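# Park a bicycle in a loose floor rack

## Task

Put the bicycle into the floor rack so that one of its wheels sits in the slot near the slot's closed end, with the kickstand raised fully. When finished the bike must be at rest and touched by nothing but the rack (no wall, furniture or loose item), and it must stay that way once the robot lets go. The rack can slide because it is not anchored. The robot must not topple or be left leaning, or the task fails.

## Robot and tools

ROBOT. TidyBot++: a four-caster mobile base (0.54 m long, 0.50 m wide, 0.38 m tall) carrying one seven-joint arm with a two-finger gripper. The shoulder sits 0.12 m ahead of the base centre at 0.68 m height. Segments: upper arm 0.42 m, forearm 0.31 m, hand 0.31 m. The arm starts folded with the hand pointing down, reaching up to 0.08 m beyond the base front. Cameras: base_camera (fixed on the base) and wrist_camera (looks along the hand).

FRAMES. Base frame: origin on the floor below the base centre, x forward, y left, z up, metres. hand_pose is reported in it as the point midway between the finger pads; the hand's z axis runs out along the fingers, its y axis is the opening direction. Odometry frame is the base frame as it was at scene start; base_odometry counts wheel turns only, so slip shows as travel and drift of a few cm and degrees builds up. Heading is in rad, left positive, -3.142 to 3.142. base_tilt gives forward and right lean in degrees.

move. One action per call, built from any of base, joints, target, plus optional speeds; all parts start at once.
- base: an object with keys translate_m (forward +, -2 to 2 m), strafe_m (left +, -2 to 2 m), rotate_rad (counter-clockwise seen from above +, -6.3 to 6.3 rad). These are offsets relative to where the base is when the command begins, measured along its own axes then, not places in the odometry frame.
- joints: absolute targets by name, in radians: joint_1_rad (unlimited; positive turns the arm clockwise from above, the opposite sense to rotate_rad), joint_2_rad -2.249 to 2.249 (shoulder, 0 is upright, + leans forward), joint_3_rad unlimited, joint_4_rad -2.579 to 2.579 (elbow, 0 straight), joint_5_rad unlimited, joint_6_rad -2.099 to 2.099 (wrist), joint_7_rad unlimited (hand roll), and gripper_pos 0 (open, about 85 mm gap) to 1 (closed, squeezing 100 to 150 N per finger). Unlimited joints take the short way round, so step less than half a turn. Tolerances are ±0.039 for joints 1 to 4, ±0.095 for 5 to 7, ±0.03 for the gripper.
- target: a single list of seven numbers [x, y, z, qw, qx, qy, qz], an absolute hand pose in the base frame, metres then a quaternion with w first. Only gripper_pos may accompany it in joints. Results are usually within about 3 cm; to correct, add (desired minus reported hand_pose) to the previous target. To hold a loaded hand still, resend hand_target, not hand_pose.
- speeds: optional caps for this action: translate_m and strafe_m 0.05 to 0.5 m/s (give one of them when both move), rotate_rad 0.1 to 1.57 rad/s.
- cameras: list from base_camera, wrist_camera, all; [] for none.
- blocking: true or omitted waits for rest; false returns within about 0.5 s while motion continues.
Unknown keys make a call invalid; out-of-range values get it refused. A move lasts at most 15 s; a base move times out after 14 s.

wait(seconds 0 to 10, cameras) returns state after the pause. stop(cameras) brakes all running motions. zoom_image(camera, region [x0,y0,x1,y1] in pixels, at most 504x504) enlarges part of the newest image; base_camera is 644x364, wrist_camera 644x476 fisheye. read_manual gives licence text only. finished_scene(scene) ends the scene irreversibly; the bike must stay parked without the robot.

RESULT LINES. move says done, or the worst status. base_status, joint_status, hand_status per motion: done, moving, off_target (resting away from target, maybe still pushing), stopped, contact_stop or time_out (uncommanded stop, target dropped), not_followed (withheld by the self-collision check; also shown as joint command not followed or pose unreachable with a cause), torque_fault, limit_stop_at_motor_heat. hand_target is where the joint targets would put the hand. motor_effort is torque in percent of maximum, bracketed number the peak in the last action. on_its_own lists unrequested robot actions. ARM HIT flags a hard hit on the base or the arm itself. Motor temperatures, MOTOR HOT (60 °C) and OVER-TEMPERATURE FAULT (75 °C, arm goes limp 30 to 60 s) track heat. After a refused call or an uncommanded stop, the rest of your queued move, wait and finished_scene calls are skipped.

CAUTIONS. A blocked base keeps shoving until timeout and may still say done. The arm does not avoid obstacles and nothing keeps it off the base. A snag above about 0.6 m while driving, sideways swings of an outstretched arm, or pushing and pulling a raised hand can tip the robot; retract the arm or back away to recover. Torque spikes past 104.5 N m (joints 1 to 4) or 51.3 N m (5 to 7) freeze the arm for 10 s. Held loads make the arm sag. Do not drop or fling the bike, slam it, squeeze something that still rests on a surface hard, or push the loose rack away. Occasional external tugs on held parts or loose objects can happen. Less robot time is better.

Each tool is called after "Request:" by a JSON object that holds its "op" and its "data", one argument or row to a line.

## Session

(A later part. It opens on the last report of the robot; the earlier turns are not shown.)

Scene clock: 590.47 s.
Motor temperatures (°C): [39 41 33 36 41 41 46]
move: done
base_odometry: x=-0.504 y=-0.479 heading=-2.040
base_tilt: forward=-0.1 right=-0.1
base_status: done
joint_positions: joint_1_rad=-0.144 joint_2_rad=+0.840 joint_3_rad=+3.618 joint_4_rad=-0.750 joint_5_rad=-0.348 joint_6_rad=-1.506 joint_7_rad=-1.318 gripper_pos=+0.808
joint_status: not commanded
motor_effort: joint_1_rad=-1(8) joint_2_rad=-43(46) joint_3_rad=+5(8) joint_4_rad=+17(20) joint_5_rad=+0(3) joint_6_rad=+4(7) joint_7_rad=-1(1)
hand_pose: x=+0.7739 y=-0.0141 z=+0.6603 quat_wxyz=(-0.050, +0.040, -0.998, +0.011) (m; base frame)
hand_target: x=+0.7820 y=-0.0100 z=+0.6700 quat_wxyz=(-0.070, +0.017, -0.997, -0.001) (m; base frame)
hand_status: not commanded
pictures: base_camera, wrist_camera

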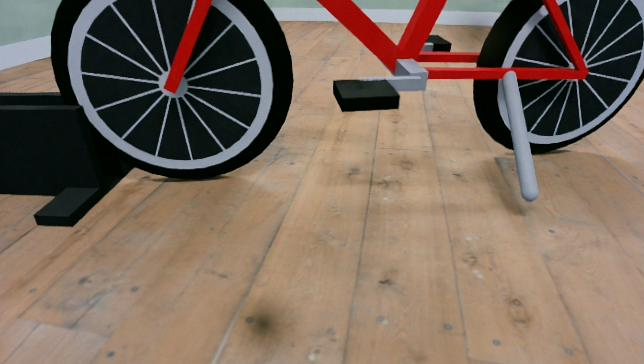

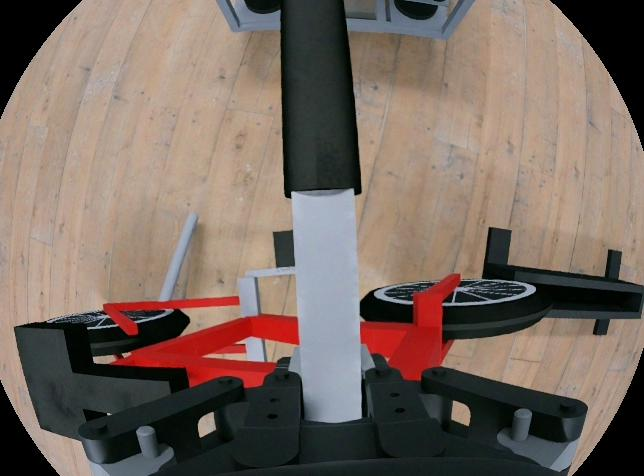

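Request:
{"op": "move", "data": {
  "target": [0.784, -0.004, 0.675, -0.0697, -0.0523, -0.9962, 0.0037]
}}

Request:
{"op": "zoom_image", "data": {
  "camera": "wrist_camera",
  "region": [354, 200, 644, 400]
}}

Scene clock: 598.33 s.
Motor temperatures (°C): [39 41 33 36 41 40 46]
move: off_target
base_odometry: x=-0.504 y=-0.479 heading=-2.040
base_tilt: forward=+0.0 right=+0.1
base_status: not commanded
joint_positions: joint_1_rad=-0.158 joint_2_rad=+0.841 joint_3_rad=+3.623 joint_4_rad=-0.742 joint_5_rad=-0.348 joint_6_rad=-1.508 joint_7_rad=-1.448 gripper_pos=+0.808
joint_status: not commanded
motor_effort: joint_1_rad=+0(1) joint_2_rad=-42(45) joint_3_rad=+6(6) joint_4_rad=+16(18) joint_5_rad=+0(1) joint_6_rad=+6(7) joint_7_rad=-2(3)
hand_pose: x=+0.7758 y=-0.0068 z=+0.6628 quat_wxyz=(-0.053, -0.019, -0.998, +0.010) (m; base frame)
hand_target: x=+0.7840 y=-0.0040 z=+0.6750 quat_wxyz=(-0.070, -0.052, -0.996, +0.004) (m; base frame)
hand_status: off_target (0.015 m and 4.3 deg from the pose sent, 0.021 m and 10.8 deg at the start)
pictures: base_camera, wrist_camera

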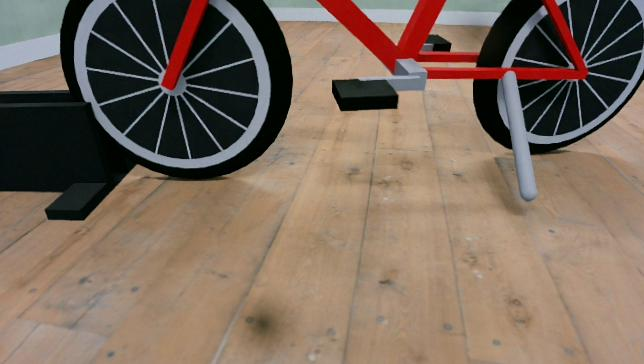

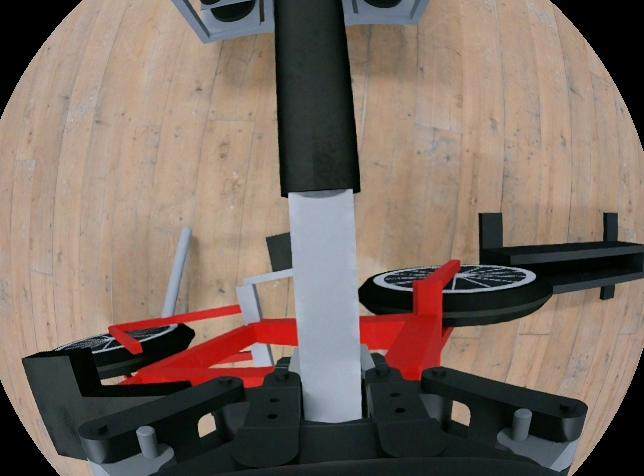

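Scaled by 1.738.

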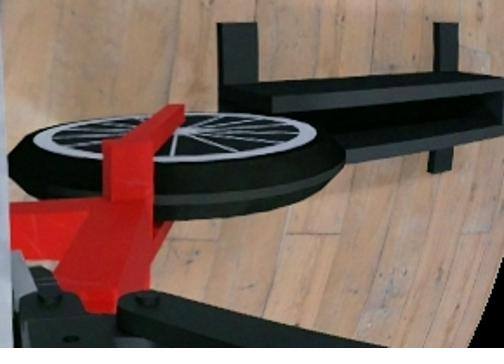

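Request:
{"op": "move", "data": {
  "target": [0.780, -0.008, 0.685, -0.0697, -0.0174, -0.9974, 0.0012],
  "cameras": []
}}

Request:
{"op": "move", "data": {
  "base": {"translate_m": -0.002, "strafe_m": 0.08},
  "speeds": {"translate_m": 0.12}
}}

Request:
{"op": "zoom_image", "data": {
  "camera": "wrist_camera",
  "region": [354, 200, 644, 400]
}}

Scene clock: 608.67 s.
Motor temperatures (°C): [39 41 32 36 41 40 46]
move: off_target
base_odometry: x=-0.504 y=-0.479 heading=-2.040
base_tilt: forward=+0.0 right=+0.0
base_status: not commanded
joint_positions: joint_1_rad=-0.152 joint_2_rad=+0.841 joint_3_rad=+3.617 joint_4_rad=-0.741 joint_5_rad=-0.348 joint_6_rad=-1.509 joint_7_rad=-1.434 gripper_pos=+0.808
joint_status: not commanded
motor_effort: joint_1_rad=+0(2) joint_2_rad=-43(45) joint_3_rad=+6(6) joint_4_rad=+17(18) joint_5_rad=-1(1) joint_6_rad=+6(7) joint_7_rad=-1(2)
hand_pose: x=+0.7752 y=-0.0083 z=+0.6626 quat_wxyz=(-0.052, -0.013, -0.999, +0.008) (m; base frame)
hand_target: x=+0.7800 y=-0.0080 z=+0.6850 quat_wxyz=(-0.070, -0.017, -0.997, +0.001) (m; base frame)
hand_status: off_target (0.023 m and 2.2 deg from the pose sent, 0.023 m and 2.1 deg at the start)
pictures: none
No camera images: "cameras" was empty.

Scene clock: 610.67 s.
Motor temperatures (°C): [39 41 32 36 41 40 46]
move: done
base_odometry: x=-0.432 y=-0.513 heading=-2.039
base_tilt: forward=+0.0 right=+0.0
base_status: done
joint_positions: joint_1_rad=-0.148 joint_2_rad=+0.841 joint_3_rad=+3.613 joint_4_rad=-0.741 joint_5_rad=-0.348 joint_6_rad=-1.509 joint_7_rad=-1.434 gripper_pos=+0.808
joint_status: not commanded
motor_effort: joint_1_rad=-1(8) joint_2_rad=-42(48) joint_3_rad=+5(9) joint_4_rad=+16(20) joint_5_rad=-1(4) joint_6_rad=+5(6) joint_7_rad=-1(2)
hand_pose: x=+0.7753 y=-0.0091 z=+0.6619 quat_wxyz=(-0.052, -0.014, -0.999, +0.007) (m; base frame)
hand_target: x=+0.7800 y=-0.0080 z=+0.6850 quat_wxyz=(-0.070, -0.017, -0.997, +0.001) (m; base frame)
hand_status: not commanded
pictures: base_camera, wrist_camera

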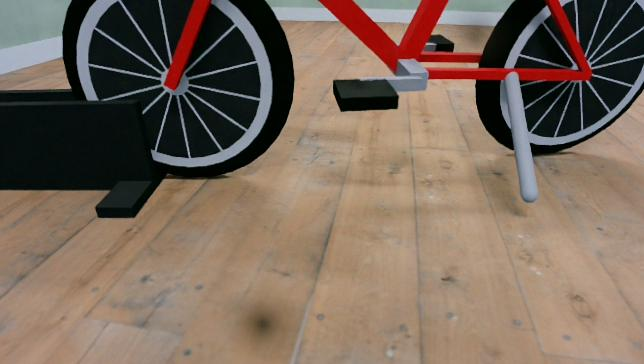

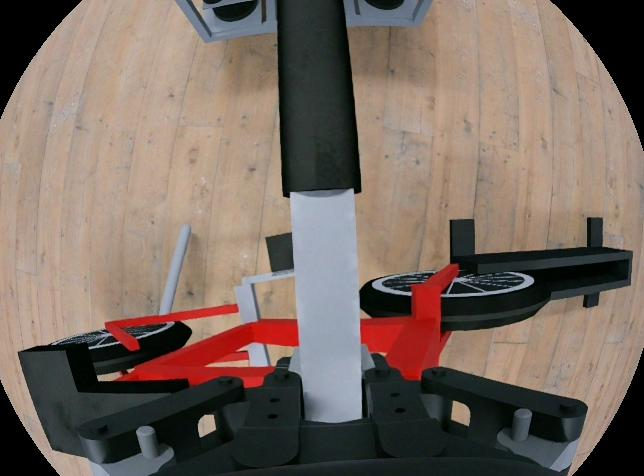

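Scaled by 1.738.

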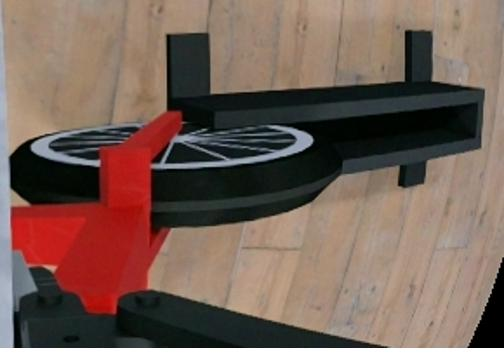

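Request:
{"op": "move", "data": {
  "target": [0.783, -0.013, 0.685, -0.0697, 0.0523, -0.9962, -0.0037],
  "cameras": []
}}

Request:
{"op": "move", "data": {
  "base": {"translate_m": -0.004, "strafe_m": 0.10},
  "speeds": {"translate_m": 0.12}
}}

Request:
{"op": "zoom_image", "data": {
  "camera": "wrist_camera",
  "region": [354, 200, 644, 400]
}}

Scene clock: 615.23 s.
Motor temperatures (°C): [39 41 32 36 41 40 46]
move: off_target
base_odometry: x=-0.432 y=-0.513 heading=-2.039
base_tilt: forward=-0.1 right=+0.0
base_status: not commanded
joint_positions: joint_1_rad=-0.122 joint_2_rad=+0.847 joint_3_rad=+3.584 joint_4_rad=-0.724 joint_5_rad=-0.348 joint_6_rad=-1.510 joint_7_rad=-1.364 gripper_pos=+0.808
joint_status: not commanded
motor_effort: joint_1_rad=+0(2) joint_2_rad=-47(47) joint_3_rad=+6(6) joint_4_rad=+17(18) joint_5_rad=+0(2) joint_6_rad=+4(6) joint_7_rad=+1(3)
hand_pose: x=+0.7797 y=-0.0122 z=+0.6620 quat_wxyz=(-0.055, +0.020, -0.998, +0.000) (m; base frame)
hand_target: x=+0.7830 y=-0.0130 z=+0.6850 quat_wxyz=(-0.070, +0.052, -0.996, -0.004) (m; base frame)
hand_status: off_target (0.023 m and 4.1 deg from the pose sent, 0.025 m and 7.9 deg at the start)
pictures: none
No camera images: "cameras" was empty.

Scene clock: 616.83 s.
Motor temperatures (°C): [39 41 32 36 41 40 46]
move: done
base_odometry: x=-0.340 y=-0.555 heading=-2.039
base_tilt: forward=+0.0 right=+0.0
base_status: done
joint_positions: joint_1_rad=-0.116 joint_2_rad=+0.848 joint_3_rad=+3.585 joint_4_rad=-0.720 joint_5_rad=-0.348 joint_6_rad=-1.510 joint_7_rad=-1.364 gripper_pos=+0.808
joint_status: not commanded
motor_effort: joint_1_rad=+1(8) joint_2_rad=-46(49) joint_3_rad=+5(6) joint_4_rad=+17(20) joint_5_rad=+1(5) joint_6_rad=+4(5) joint_7_rad=+2(3)
hand_pose: x=+0.7809 y=-0.0160 z=+0.6627 quat_wxyz=(-0.057, +0.018, -0.998, +0.000) (m; base frame)
hand_target: x=+0.7830 y=-0.0130 z=+0.6850 quat_wxyz=(-0.070, +0.052, -0.996, -0.004) (m; base frame)
hand_status: not commanded
pictures: base_camera, wrist_camera

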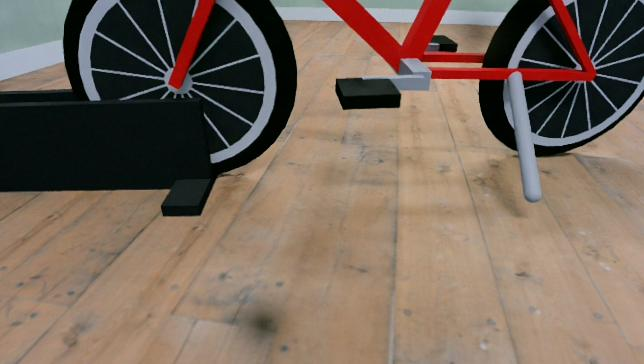

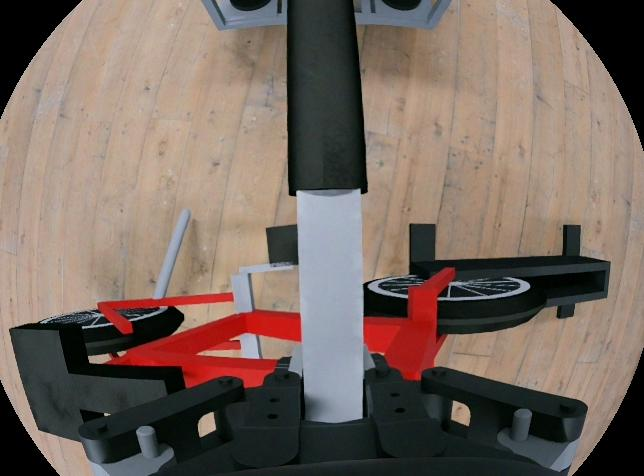

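Scaled by 1.738.

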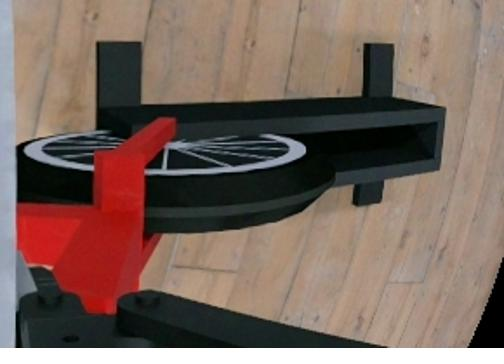

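Request:
{"op": "move", "data": {
  "target": [0.783, -0.010, 0.73, -0.0697, 0.0523, -0.9962, -0.0037],
  "cameras": []
}}

Request:
{"op": "move", "data": {
  "base": {"translate_m": -0.004, "strafe_m": 0.08},
  "speeds": {"translate_m": 0.12}
}}

Scene clock: 622.73 s.
Motor temperatures (°C): [39 41 32 36 41 40 46]
move: off_target
base_odometry: x=-0.340 y=-0.555 heading=-2.039
base_tilt: forward=-0.1 right=+0.0
base_status: not commanded
joint_positions: joint_1_rad=-0.057 joint_2_rad=+0.925 joint_3_rad=+3.526 joint_4_rad=-0.535 joint_5_rad=-0.344 joint_6_rad=-1.627 joint_7_rad=-1.364 gripper_pos=+0.808
joint_status: not commanded
motor_effort: joint_1_rad=-3(3) joint_2_rad=-59(59) joint_3_rad=+2(5) joint_4_rad=+21(22) joint_5_rad=-3(3) joint_6_rad=+0(5) joint_7_rad=+3(4)
hand_pose: x=+0.7932 y=-0.0157 z=+0.6651 quat_wxyz=(-0.044, +0.036, -0.998, -0.011) (m; base frame)
hand_target: x=+0.7830 y=-0.0100 z=+0.7300 quat_wxyz=(-0.070, +0.052, -0.996, -0.004) (m; base frame)
hand_status: off_target (0.066 m and 3.5 deg from the pose sent, 0.068 m and 4.3 deg at the start)
pictures: none
No camera images: "cameras" was empty.

Scene clock: 624.13 s.
Motor temperatures (°C): [39 41 32 36 41 40 46]
move: done
base_odometry: x=-0.267 y=-0.588 heading=-2.039
base_tilt: forward=+0.0 right=+0.0
base_status: done
joint_positions: joint_1_rad=-0.060 joint_2_rad=+0.927 joint_3_rad=+3.512 joint_4_rad=-0.530 joint_5_rad=-0.327 joint_6_rad=-1.630 joint_7_rad=-1.364 gripper_pos=+0.808
joint_status: not commanded
motor_effort: joint_1_rad=-1(9) joint_2_rad=-59(60) joint_3_rad=+3(5) joint_4_rad=+21(22) joint_5_rad=+0(6) joint_6_rad=+0(1) joint_7_rad=+5(6)
hand_pose: x=+0.7932 y=-0.0122 z=+0.6651 quat_wxyz=(-0.043, +0.042, -0.998, -0.008) (m; base frame)
hand_target: x=+0.7830 y=-0.0100 z=+0.7300 quat_wxyz=(-0.070, +0.052, -0.996, -0.004) (m; base frame)
hand_status: not commanded
pictures: base_camera, wrist_camera

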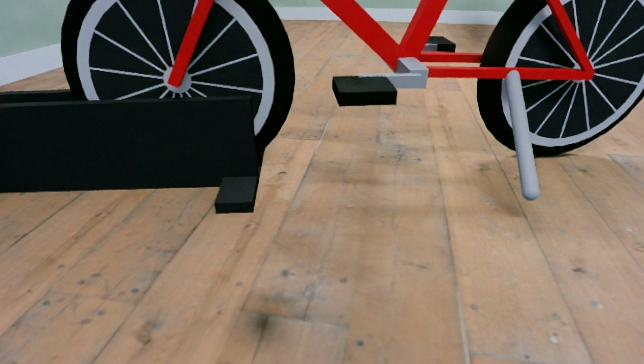

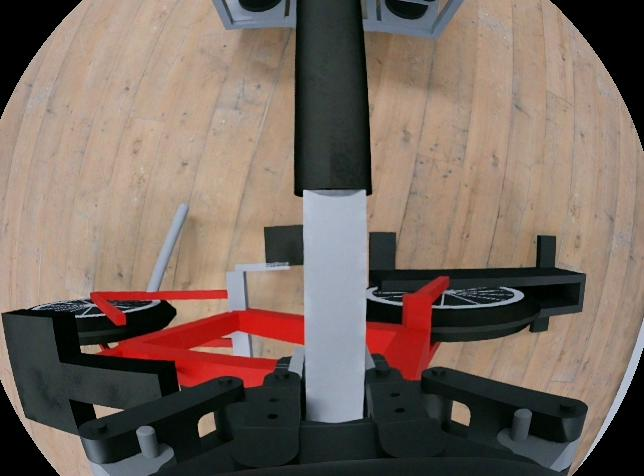

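Request:
{"op": "move", "data": {
  "target": [0.775, -0.010, 0.71, -0.0697, 0.0523, -0.9962, -0.0037],
  "base": {"translate_m": -0.004, "strafe_m": 0.08},
  "speeds": {"translate_m": 0.12}
}}

Request:
{"op": "zoom_image", "data": {
  "camera": "wrist_camera",
  "region": [354, 200, 644, 400]
}}

Scene clock: 628.63 s.
Motor temperatures (°C): [39 42 32 36 41 40 46]
move: off_target
base_odometry: x=-0.194 y=-0.620 heading=-2.039
base_tilt: forward=+0.0 right=-0.1
base_status: done
joint_positions: joint_1_rad=-0.068 joint_2_rad=+0.882 joint_3_rad=+3.586 joint_4_rad=-0.644 joint_5_rad=-0.327 joint_6_rad=-1.613 joint_7_rad=-1.364 gripper_pos=+0.808
joint_status: not commanded
motor_effort: joint_1_rad=-8(14) joint_2_rad=-52(60) joint_3_rad=+0(3) joint_4_rad=+19(21) joint_5_rad=-2(6) joint_6_rad=-1(5) joint_7_rad=+4(5)
hand_pose: x=+0.7677 y=-0.0447 z=+0.6622 quat_wxyz=(-0.022, +0.006, -1.000, +0.011) (m; base frame)
hand_target: x=+0.7750 y=-0.0100 z=+0.7100 quat_wxyz=(-0.070, +0.052, -0.996, -0.004) (m; base frame)
hand_status: off_target (0.060 m and 7.8 deg from the pose sent, 0.048 m and 3.3 deg at the start)
pictures: base_camera, wrist_camera

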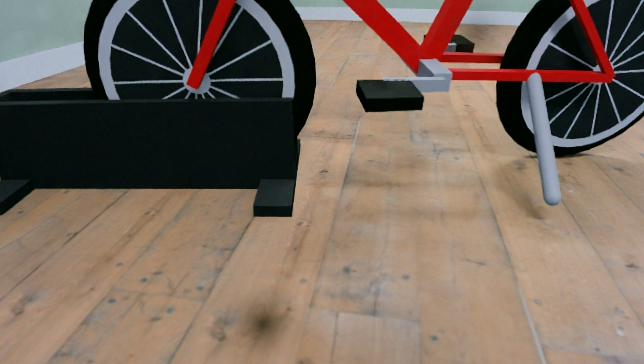

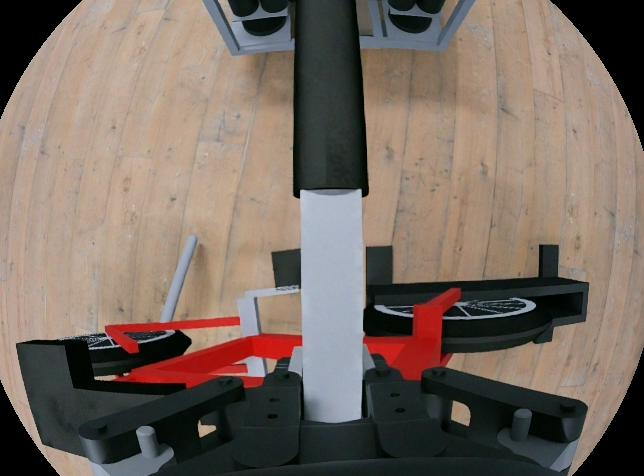

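Scaled by 1.738.

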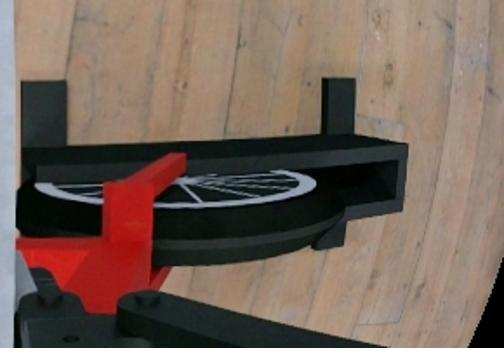

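Request:
{"op": "move", "data": {
  "target": [0.785, -0.010, 0.735, -0.0697, 0.0523, -0.9962, -0.0037],
  "base": {"translate_m": -0.002, "strafe_m": 0.03},
  "speeds": {"translate_m": 0.12}
}}

Request:
{"op": "zoom_image", "data": {
  "camera": "wrist_camera",
  "region": [354, 200, 644, 400]
}}

Scene clock: 640.03 s.
Motor temperatures (°C): [39 42 32 36 41 40 46]
move: off_target
base_odometry: x=-0.166 y=-0.632 heading=-2.039
base_tilt: forward=-0.1 right=+0.0
base_status: done
joint_positions: joint_1_rad=-0.023 joint_2_rad=+0.945 joint_3_rad=+3.506 joint_4_rad=-0.484 joint_5_rad=-0.320 joint_6_rad=-1.673 joint_7_rad=-1.371 gripper_pos=+0.808
joint_status: not commanded
motor_effort: joint_1_rad=-7(15) joint_2_rad=-60(60) joint_3_rad=+0(2) joint_4_rad=+22(23) joint_5_rad=-4(6) joint_6_rad=+0(5) joint_7_rad=+5(6)
hand_pose: x=+0.7902 y=-0.0329 z=+0.6660 quat_wxyz=(-0.034, +0.029, -0.999, -0.006) (m; base frame)
hand_target: x=+0.7850 y=-0.0100 z=+0.7350 quat_wxyz=(-0.070, +0.052, -0.996, -0.004) (m; base frame)
hand_status: off_target (0.073 m and 5.0 deg from the pose sent, 0.082 m and 7.8 deg at the start)
pictures: base_camera, wrist_camera

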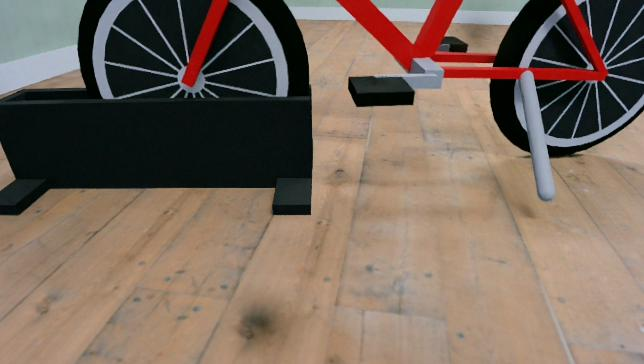

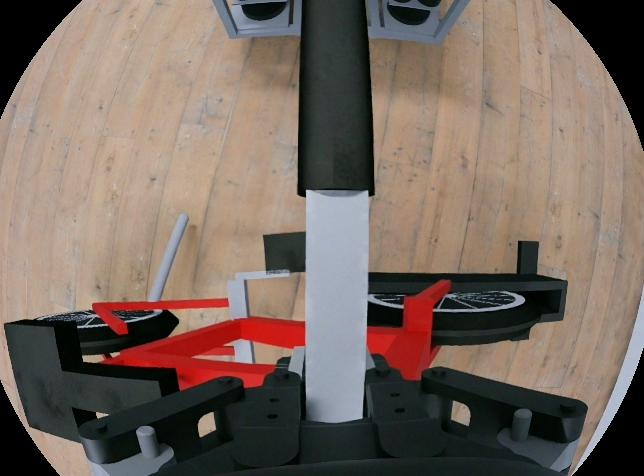

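Scaled by 1.738.

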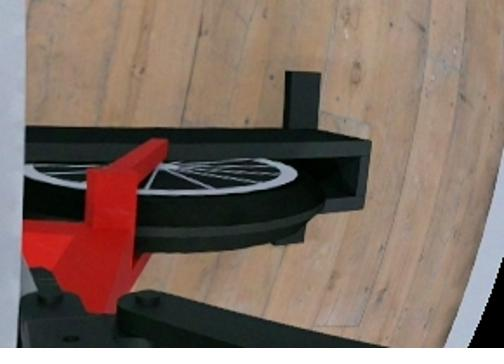

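Request:
{"op": "move", "data": {
  "base": {"translate_m": -0.002, "strafe_m": 0.045},
  "speeds": {"translate_m": 0.12}
}}

Request:
{"op": "zoom_image", "data": {
  "camera": "wrist_camera",
  "region": [354, 200, 644, 400]
}}

Scene clock: 648.10 s.
Motor temperatures (°C): [39 42 32 36 41 40 46]
move: done
base_odometry: x=-0.125 y=-0.651 heading=-2.039
base_tilt: forward=+0.0 right=+0.0
base_status: done
joint_positions: joint_1_rad=-0.022 joint_2_rad=+0.947 joint_3_rad=+3.495 joint_4_rad=-0.479 joint_5_rad=-0.303 joint_6_rad=-1.675 joint_7_rad=-1.372 gripper_pos=+0.808
joint_status: not commanded
motor_effort: joint_1_rad=-5(13) joint_2_rad=-60(61) joint_3_rad=+1(2) joint_4_rad=+22(23) joint_5_rad=-1(6) joint_6_rad=-1(2) joint_7_rad=+6(6)
hand_pose: x=+0.7904 y=-0.0339 z=+0.6661 quat_wxyz=(-0.033, +0.030, -0.999, -0.001) (m; base frame)
hand_target: x=+0.7850 y=-0.0100 z=+0.7350 quat_wxyz=(-0.070, +0.052, -0.996, -0.004) (m; base frame)
hand_status: not commanded
pictures: base_camera, wrist_camera

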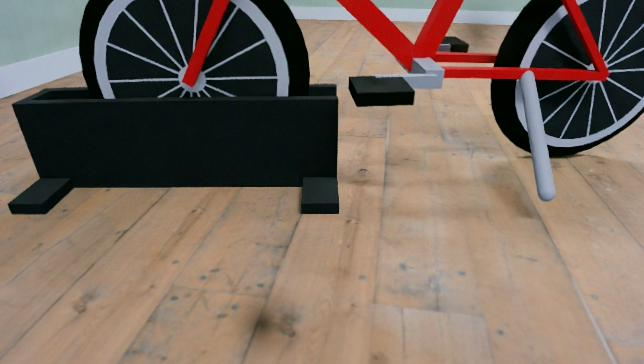

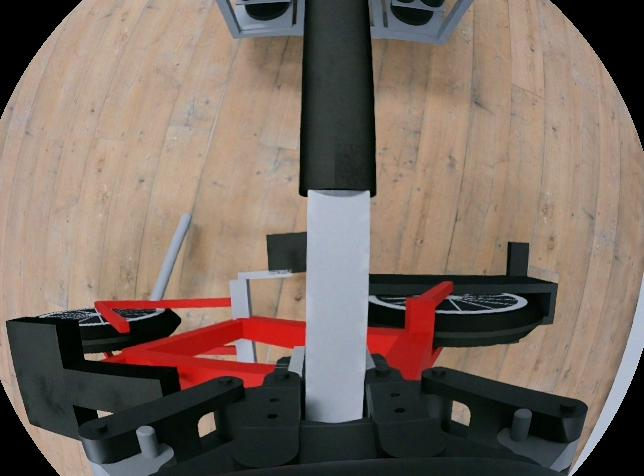

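Scaled by 1.738.

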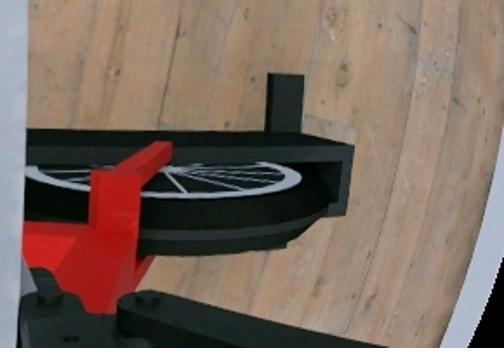

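Request:
{"op": "move", "data": {
  "target": [0.780, -0.010, 0.70, -0.0697, 0.0523, -0.9962, -0.0037],
  "base": {"translate_m": -0.001, "strafe_m": 0.03},
  "speeds": {"translate_m": 0.12}
}}

Request:
{"op": "zoom_image", "data": {
  "camera": "wrist_camera",
  "region": [354, 200, 644, 400]
}}

Request:
{"op": "zoom_image", "data": {
  "camera": "base_camera",
  "region": [0, 60, 360, 230]
}}

Scene clock: 653.97 s.
Motor temperatures (°C): [39 42 32 36 41 40 46]
move: off_target
base_odometry: x=-0.098 y=-0.663 heading=-2.039
base_tilt: forward=-0.1 right=+0.0
base_status: done
joint_positions: joint_1_rad=-0.054 joint_2_rad=+0.888 joint_3_rad=+3.569 joint_4_rad=-0.627 joint_5_rad=-0.302 joint_6_rad=-1.598 joint_7_rad=-1.372 gripper_pos=+0.808
joint_status: not commanded
motor_effort: joint_1_rad=-9(14) joint_2_rad=-50(60) joint_3_rad=+1(4) joint_4_rad=+15(22) joint_5_rad=-1(7) joint_6_rad=-4(6) joint_7_rad=+1(6)
hand_pose: x=+0.7753 y=-0.0539 z=+0.6632 quat_wxyz=(-0.032, +0.002, -0.999, +0.020) (m; base frame)
hand_target: x=+0.7800 y=-0.0100 z=+0.7000 quat_wxyz=(-0.070, +0.052, -0.996, -0.004) (m; base frame)
hand_status: off_target (0.057 m and 7.7 deg from the pose sent, 0.043 m and 4.9 deg at the start)
pictures: base_camera, wrist_camera

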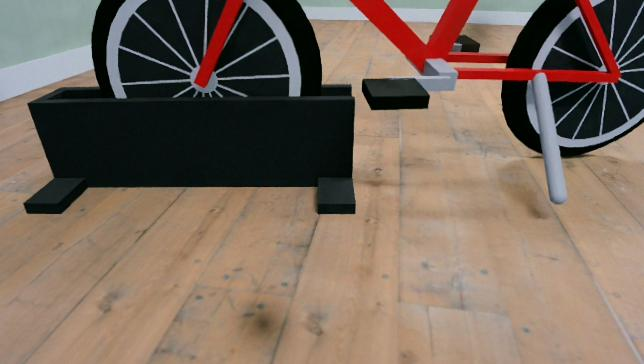

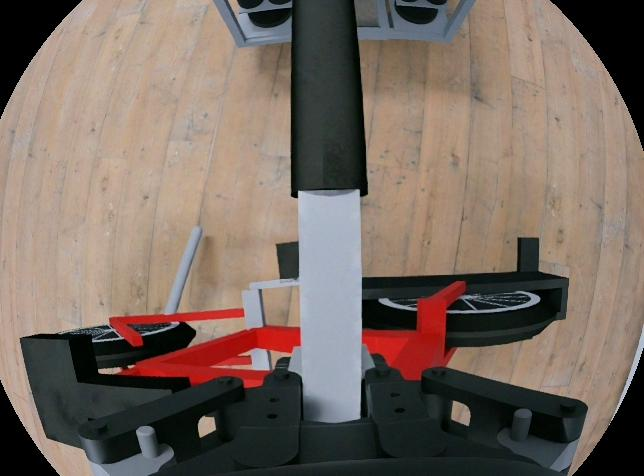

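Scaled by 1.738.

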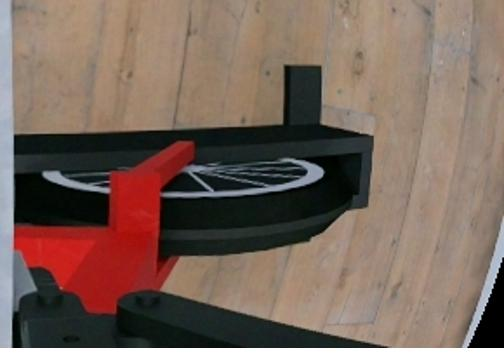

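Scaled by 1.400.

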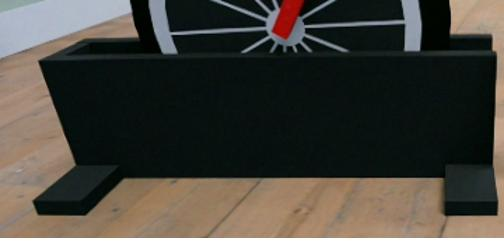

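Request:
{"op": "move", "data": {
  "target": [0.788, -0.010, 0.735, -0.0697, 0.0523, -0.9962, -0.0037],
  "cameras": []
}}

Request:
{"op": "move", "data": {
  "base": {"translate_m": -0.001, "strafe_m": 0.03},
  "speeds": {"translate_m": 0.12}
}}

Request:
{"op": "zoom_image", "data": {
  "camera": "wrist_camera",
  "region": [354, 200, 644, 400]
}}

Request:
{"op": "zoom_image", "data": {
  "camera": "base_camera",
  "region": [0, 60, 360, 230]
}}

Scene clock: 667.33 s.
Motor temperatures (°C): [39 42 32 36 41 40 46]
move: off_target
base_odometry: x=-0.098 y=-0.663 heading=-2.039
base_tilt: forward=+0.1 right=+0.0
base_status: not commanded
joint_positions: joint_1_rad=-0.001 joint_2_rad=+0.961 joint_3_rad=+3.495 joint_4_rad=-0.445 joint_5_rad=-0.302 joint_6_rad=-1.686 joint_7_rad=-1.372 gripper_pos=+0.808
joint_status: not commanded
motor_effort: joint_1_rad=-9(10) joint_2_rad=-60(60) joint_3_rad=+0(3) joint_4_rad=+22(23) joint_5_rad=-4(5) joint_6_rad=+1(6) joint_7_rad=+5(5)
hand_pose: x=+0.7944 y=-0.0460 z=+0.6668 quat_wxyz=(-0.036, +0.025, -0.999, +0.002) (m; base frame)
hand_target: x=+0.7880 y=-0.0100 z=+0.7350 quat_wxyz=(-0.070, +0.052, -0.996, -0.004) (m; base frame)
hand_status: off_target (0.077 m and 5.1 deg from the pose sent, 0.085 m and 7.7 deg at the start)
pictures: none
No camera images: "cameras" was empty.

Scene clock: 668.37 s.
Motor temperatures (°C): [39 43 32 36 41 40 46]
move: done
base_odometry: x=-0.070 y=-0.676 heading=-2.039
base_tilt: forward=+0.0 right=+0.0
base_status: done
joint_positions: joint_1_rad=-0.001 joint_2_rad=+0.963 joint_3_rad=+3.484 joint_4_rad=-0.441 joint_5_rad=-0.292 joint_6_rad=-1.692 joint_7_rad=-1.374 gripper_pos=+0.808
joint_status: not commanded
motor_effort: joint_1_rad=-8(15) joint_2_rad=-60(62) joint_3_rad=-1(3) joint_4_rad=+22(24) joint_5_rad=-3(7) joint_6_rad=+0(3) joint_7_rad=+6(6)
hand_pose: x=+0.7932 y=-0.0443 z=+0.6665 quat_wxyz=(-0.033, +0.027, -0.999, +0.002) (m; base frame)
hand_target: x=+0.7880 y=-0.0100 z=+0.7350 quat_wxyz=(-0.070, +0.052, -0.996, -0.004) (m; base frame)
hand_status: not commanded
pictures: base_camera, wrist_camera

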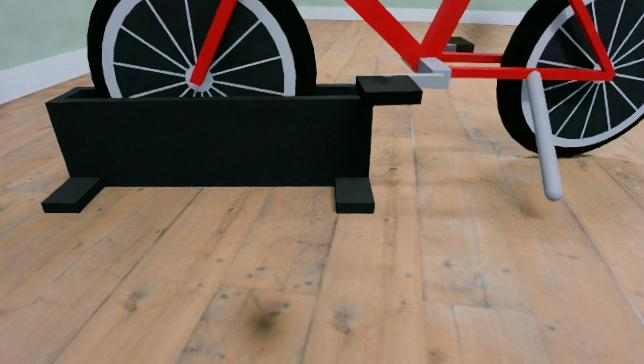

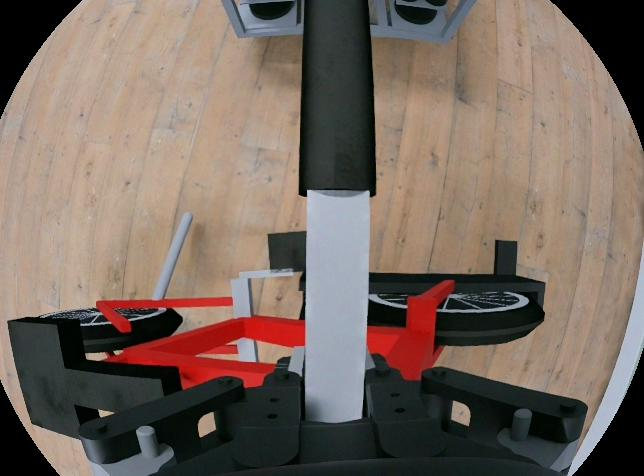

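Scaled by 1.738.

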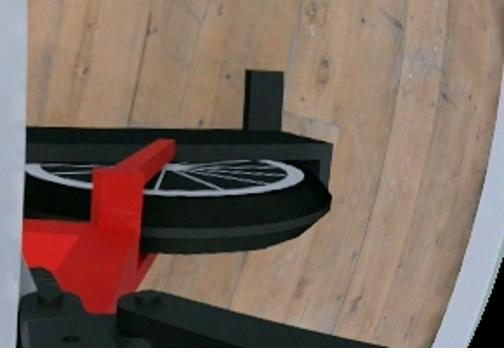

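Scaled by 1.400.

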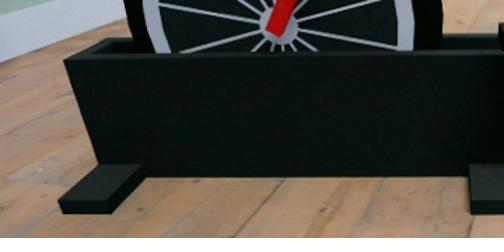

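Request:
{"op": "move", "data": {
  "base": {"translate_m": -0.001, "strafe_m": 0.03},
  "speeds": {"translate_m": 0.12}
}}

Request:
{"op": "zoom_image", "data": {
  "camera": "base_camera",
  "region": [0, 60, 360, 230]
}}

Scene clock: 673.07 s.
Motor temperatures (°C): [39 43 32 36 41 40 46]
move: done
base_odometry: x=-0.043 y=-0.688 heading=-2.039
base_tilt: forward=+0.0 right=+0.0
base_status: done
joint_positions: joint_1_rad=+0.004 joint_2_rad=+0.964 joint_3_rad=+3.481 joint_4_rad=-0.440 joint_5_rad=-0.281 joint_6_rad=-1.694 joint_7_rad=-1.374 gripper_pos=+0.808
joint_status: not commanded
motor_effort: joint_1_rad=-8(15) joint_2_rad=-59(61) joint_3_rad=-1(3) joint_4_rad=+21(23) joint_5_rad=-3(7) joint_6_rad=+0(2) joint_7_rad=+6(6)
hand_pose: x=+0.7921 y=-0.0501 z=+0.6662 quat_wxyz=(-0.031, +0.024, -0.999, +0.006) (m; base frame)
hand_target: x=+0.7880 y=-0.0100 z=+0.7350 quat_wxyz=(-0.070, +0.052, -0.996, -0.004) (m; base frame)
hand_status: not commanded
pictures: base_camera, wrist_camera

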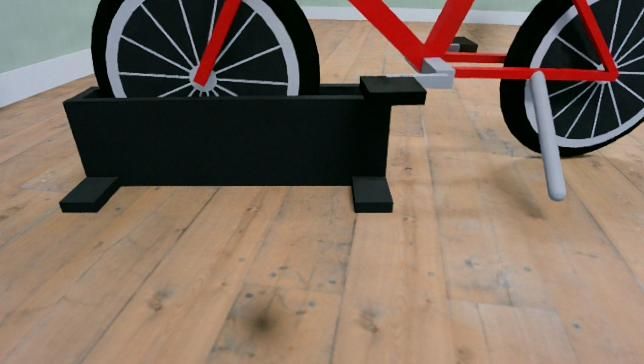

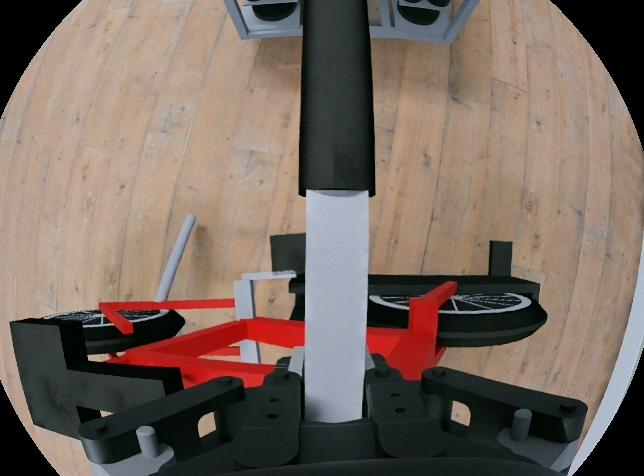

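Scaled by 1.400.

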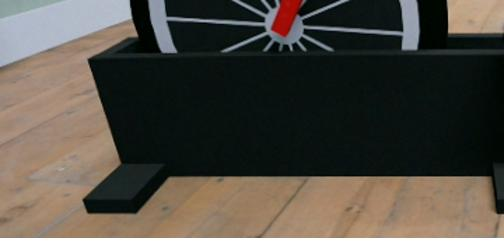

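Request:
{"op": "move", "data": {
  "target": [0.745, -0.045, 0.665, -0.0697, 0.0523, -0.9962, -0.0037],
  "cameras": []
}}

Request:
{"op": "move", "data": {
  "target": [0.715, -0.045, 0.66, -0.0697, 0.0523, -0.9962, -0.0037],
  "cameras": ["base_camera"]
}}

Request:
{"op": "move", "data": {
  "target": [0.685, -0.045, 0.652, -0.0697, 0.0523, -0.9962, -0.0037]
}}

Scene clock: 682.90 s.
Motor temperatures (°C): [39 43 32 36 41 40 46]
move: off_target
base_odometry: x=-0.043 y=-0.688 heading=-2.039
base_tilt: forward=+0.0 right=+0.0
base_status: not commanded
joint_positions: joint_1_rad=-0.120 joint_2_rad=+0.755 joint_3_rad=+3.650 joint_4_rad=-0.936 joint_5_rad=-0.351 joint_6_rad=-1.424 joint_7_rad=-1.268 gripper_pos=+0.808
joint_status: not commanded
motor_effort: joint_1_rad=-3(9) joint_2_rad=-40(59) joint_3_rad=+5(6) joint_4_rad=+12(22) joint_5_rad=+3(4) joint_6_rad=-4(7) joint_7_rad=+3(6)
hand_pose: x=+0.7412 y=-0.0583 z=+0.6582 quat_wxyz=(-0.048, +0.009, -0.999, +0.009) (m; base frame)
hand_target: x=+0.7450 y=-0.0450 z=+0.6650 quat_wxyz=(-0.070, +0.052, -0.996, -0.004) (m; base frame)
hand_status: off_target (0.015 m and 5.8 deg from the pose sent, 0.047 m and 5.6 deg at the start)
pictures: none
No camera images: "cameras" was empty.

Scene clock: 684.07 s.
Motor temperatures (°C): [39 43 32 36 41 40 46]
move: off_target
base_odometry: x=-0.043 y=-0.688 heading=-2.039
base_tilt: forward=+0.0 right=+0.0
base_status: not commanded
joint_positions: joint_1_rad=-0.167 joint_2_rad=+0.684 joint_3_rad=+3.706 joint_4_rad=-1.104 joint_5_rad=-0.356 joint_6_rad=-1.353 joint_7_rad=-1.222 gripper_pos=+0.808
joint_status: not commanded
motor_effort: joint_1_rad=-4(4) joint_2_rad=-37(40) joint_3_rad=+5(6) joint_4_rad=+13(14) joint_5_rad=+3(4) joint_6_rad=-4(5) joint_7_rad=+3(3)
hand_pose: x=+0.7080 y=-0.0650 z=+0.6535 quat_wxyz=(-0.043, +0.006, -0.999, +0.011) (m; base frame)
hand_target: x=+0.7150 y=-0.0450 z=+0.6600 quat_wxyz=(-0.070, +0.052, -0.996, -0.004) (m; base frame)
hand_status: off_target (0.022 m and 6.4 deg from the pose sent, 0.029 m and 5.8 deg at the start)
pictures: base_camera

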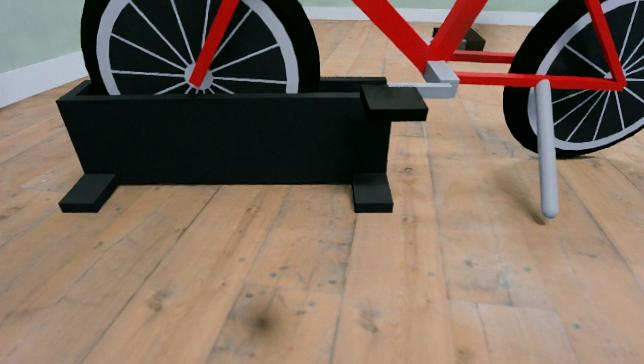

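Scene clock: 685.13 s.
Motor temperatures (°C): [39 43 32 36 41 40 46]
move: off_target
base_odometry: x=-0.043 y=-0.688 heading=-2.039
base_tilt: forward=+0.0 right=+0.1
base_status: not commanded
joint_positions: joint_1_rad=-0.207 joint_2_rad=+0.618 joint_3_rad=+3.748 joint_4_rad=-1.255 joint_5_rad=-0.358 joint_6_rad=-1.276 joint_7_rad=-1.186 gripper_pos=+0.808
joint_status: not commanded
motor_effort: joint_1_rad=-5(6) joint_2_rad=-34(37) joint_3_rad=+4(5) joint_4_rad=+13(13) joint_5_rad=+2(4) joint_6_rad=-4(6) joint_7_rad=+2(3)
hand_pose: x=+0.6784 y=-0.0708 z=+0.6478 quat_wxyz=(-0.046, +0.001, -0.999, +0.011) (m; base frame)
hand_target: x=+0.6850 y=-0.0450 z=+0.6520 quat_wxyz=(-0.070, +0.052, -0.996, -0.004) (m; base frame)
hand_status: off_target (0.027 m and 6.7 deg from the pose sent, 0.031 m and 6.4 deg at the start)
pictures: base_camera, wrist_camera

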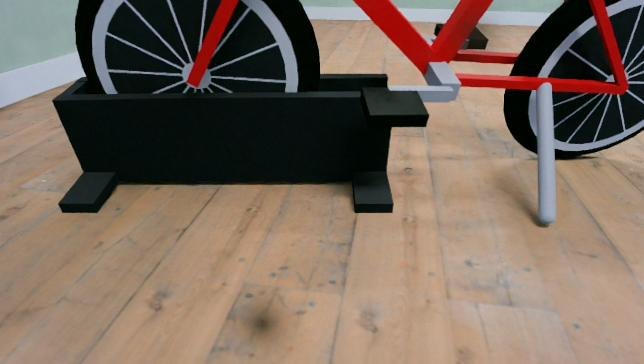

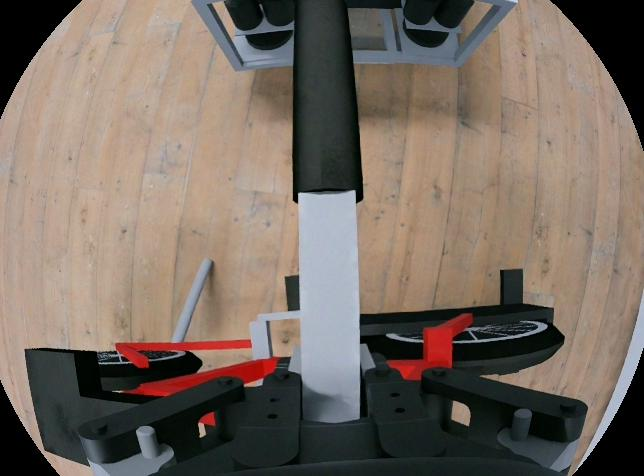

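Request:
{"op": "move", "data": {
  "target": [0.655, -0.045, 0.644, -0.0697, 0.0523, -0.9962, -0.0037],
  "cameras": []
}}

Request:
{"op": "move", "data": {
  "target": [0.63, -0.045, 0.637, -0.0697, 0.0523, -0.9962, -0.0037]
}}

Scene clock: 689.33 s.
Motor temperatures (°C): [39 43 32 36 41 40 46]
move: off_target
base_odometry: x=-0.043 y=-0.688 heading=-2.039
base_tilt: forward=-0.1 right=+0.0
base_status: not commanded
joint_positions: joint_1_rad=-0.245 joint_2_rad=+0.560 joint_3_rad=+3.784 joint_4_rad=-1.385 joint_5_rad=-0.358 joint_6_rad=-1.193 joint_7_rad=-1.157 gripper_pos=+0.808
joint_status: not commanded
motor_effort: joint_1_rad=-7(8) joint_2_rad=-33(34) joint_3_rad=+3(4) joint_4_rad=+12(13) joint_5_rad=+3(4) joint_6_rad=-3(7) joint_7_rad=+2(3)
hand_pose: x=+0.6558 y=-0.0751 z=+0.6428 quat_wxyz=(-0.056, -0.002, -0.998, +0.013) (m; base frame)
hand_target: x=+0.6550 y=-0.0450 z=+0.6440 quat_wxyz=(-0.070, +0.052, -0.996, -0.004) (m; base frame)
hand_status: off_target (0.030 m and 6.7 deg from the pose sent, 0.035 m and 6.7 deg at the start)
pictures: none
No camera images: "cameras" was empty.

Scene clock: 690.27 s.
Motor temperatures (°C): [39 43 32 36 41 40 46]
move: off_target
base_odometry: x=-0.043 y=-0.688 heading=-2.039
base_tilt: forward=-0.1 right=+0.0
base_status: not commanded
joint_positions: joint_1_rad=-0.278 joint_2_rad=+0.517 joint_3_rad=+3.805 joint_4_rad=-1.469 joint_5_rad=-0.361 joint_6_rad=-1.113 joint_7_rad=-1.142 gripper_pos=+0.808
joint_status: not commanded
motor_effort: joint_1_rad=-7(8) joint_2_rad=-32(33) joint_3_rad=+3(4) joint_4_rad=+8(12) joint_5_rad=+5(5) joint_6_rad=-8(9) joint_7_rad=+2(3)
hand_pose: x=+0.6478 y=-0.0748 z=+0.6422 quat_wxyz=(-0.077, -0.002, -0.997, +0.016) (m; base frame)
hand_target: x=+0.6300 y=-0.0450 z=+0.6370 quat_wxyz=(-0.070, +0.052, -0.996, -0.004) (m; base frame)
hand_status: off_target (0.035 m and 6.7 deg from the pose sent, 0.040 m and 6.7 deg at the start)
pictures: base_camera, wrist_camera

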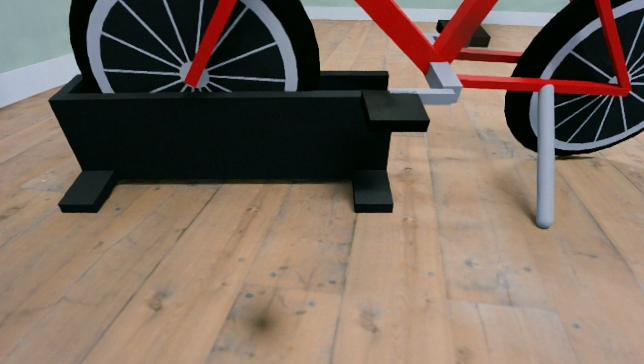

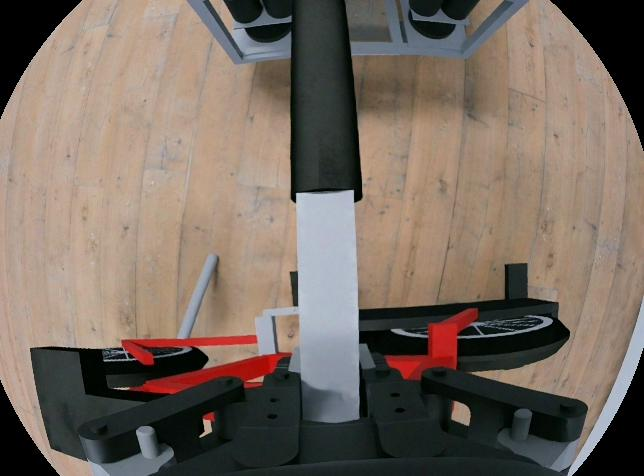

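Request:
{"op": "move", "data": {
  "target": [0.645, -0.07, 0.648, -0.0967, 0.03, -0.9949, -0.0037],
  "cameras": []
}}

Request:
{"op": "move", "data": {
  "joints": {"gripper_pos": 0.6},
  "cameras": ["wrist_camera"]
}}

Scene clock: 694.67 s.
Motor temperatures (°C): [39 43 32 36 41 40 46]
move: off_target
base_odometry: x=-0.043 y=-0.688 heading=-2.039
base_tilt: forward=+0.0 right=+0.0
base_status: not commanded
joint_positions: joint_1_rad=-0.267 joint_2_rad=+0.517 joint_3_rad=+3.804 joint_4_rad=-1.470 joint_5_rad=-0.384 joint_6_rad=-1.099 joint_7_rad=-1.121 gripper_pos=+0.808
joint_status: not commanded
motor_effort: joint_1_rad=-2(7) joint_2_rad=-34(35) joint_3_rad=+7(7) joint_4_rad=+10(10) joint_5_rad=+5(6) joint_6_rad=-6(8) joint_7_rad=+1(3)
hand_pose: x=+0.6536 y=-0.0759 z=+0.6430 quat_wxyz=(-0.087, -0.001, -0.996, +0.010) (m; base frame)
hand_target: x=+0.6450 y=-0.0700 z=+0.6480 quat_wxyz=(-0.097, +0.030, -0.995, -0.004) (m; base frame)
hand_status: off_target (0.012 m and 4.1 deg from the pose sent, 0.008 m and 4.9 deg at the start)
pictures: none
No camera images: "cameras" was empty.

Scene clock: 695.83 s.
Motor temperatures (°C): [39 43 32 36 41 40 46]
move: done
base_odometry: x=-0.043 y=-0.688 heading=-2.039
base_tilt: forward=+0.0 right=+0.0
base_status: not commanded
joint_positions: joint_1_rad=-0.268 joint_2_rad=+0.496 joint_3_rad=+3.799 joint_4_rad=-1.490 joint_5_rad=-0.387 joint_6_rad=-1.099 joint_7_rad=-1.109 gripper_pos=+0.600
joint_status: all done
motor_effort: joint_1_rad=-1(4) joint_2_rad=-30(35) joint_3_rad=+6(9) joint_4_rad=+14(15) joint_5_rad=+0(5) joint_6_rad=+2(7) joint_7_rad=+0(2)
hand_pose: x=+0.6468 y=-0.0715 z=+0.6458 quat_wxyz=(-0.088, +0.003, -0.996, +0.003) (m; base frame)
hand_target: x=+0.6450 y=-0.0700 z=+0.6480 quat_wxyz=(-0.097, +0.030, -0.995, -0.004) (m; base frame)
hand_status: not commanded
pictures: wrist_camera

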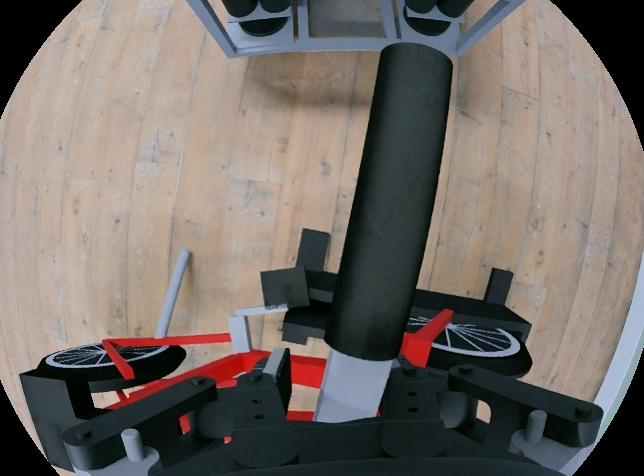

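Request:
{"op": "wait", "data": {
  "seconds": 0.5
}}

Scene clock: 699.50 s.
Motor temperatures (°C): [39 43 32 36 41 40 46]
base_odometry: x=-0.043 y=-0.688 heading=-2.039
base_tilt: forward=-0.1 right=+0.0
base_status: not commanded
joint_positions: joint_1_rad=-0.268 joint_2_rad=+0.496 joint_3_rad=+3.799 joint_4_rad=-1.490 joint_5_rad=-0.387 joint_6_rad=-1.099 joint_7_rad=-1.109 gripper_pos=+0.600
joint_status: all done
motor_effort: joint_1_rad=-1(4) joint_2_rad=-29(35) joint_3_rad=+6(9) joint_4_rad=+15(15) joint_5_rad=+0(5) joint_6_rad=+0(7) joint_7_rad=+0(2)
hand_pose: x=+0.6468 y=-0.0715 z=+0.6458 quat_wxyz=(-0.088, +0.003, -0.996, +0.003) (m; base frame)
hand_target: x=+0.6450 y=-0.0700 z=+0.6480 quat_wxyz=(-0.097, +0.030, -0.995, -0.004) (m; base frame)
hand_status: not commanded
wait: 0.50 s; at rest from the start
pictures: base_camera, wrist_camera

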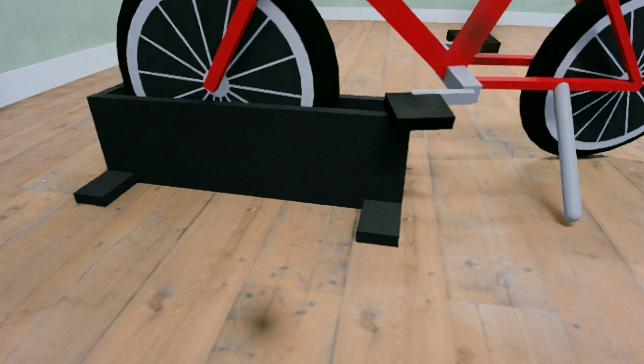

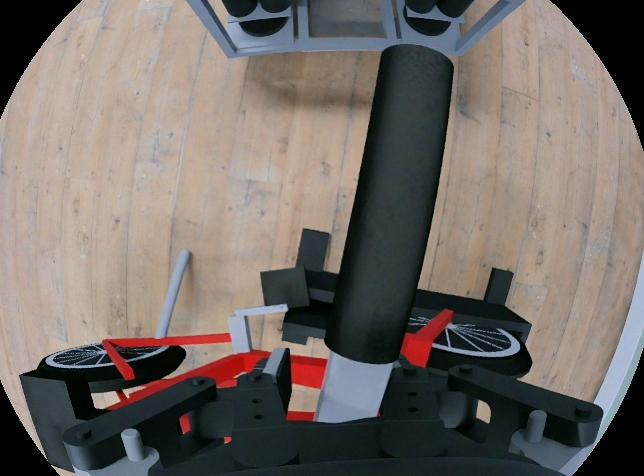

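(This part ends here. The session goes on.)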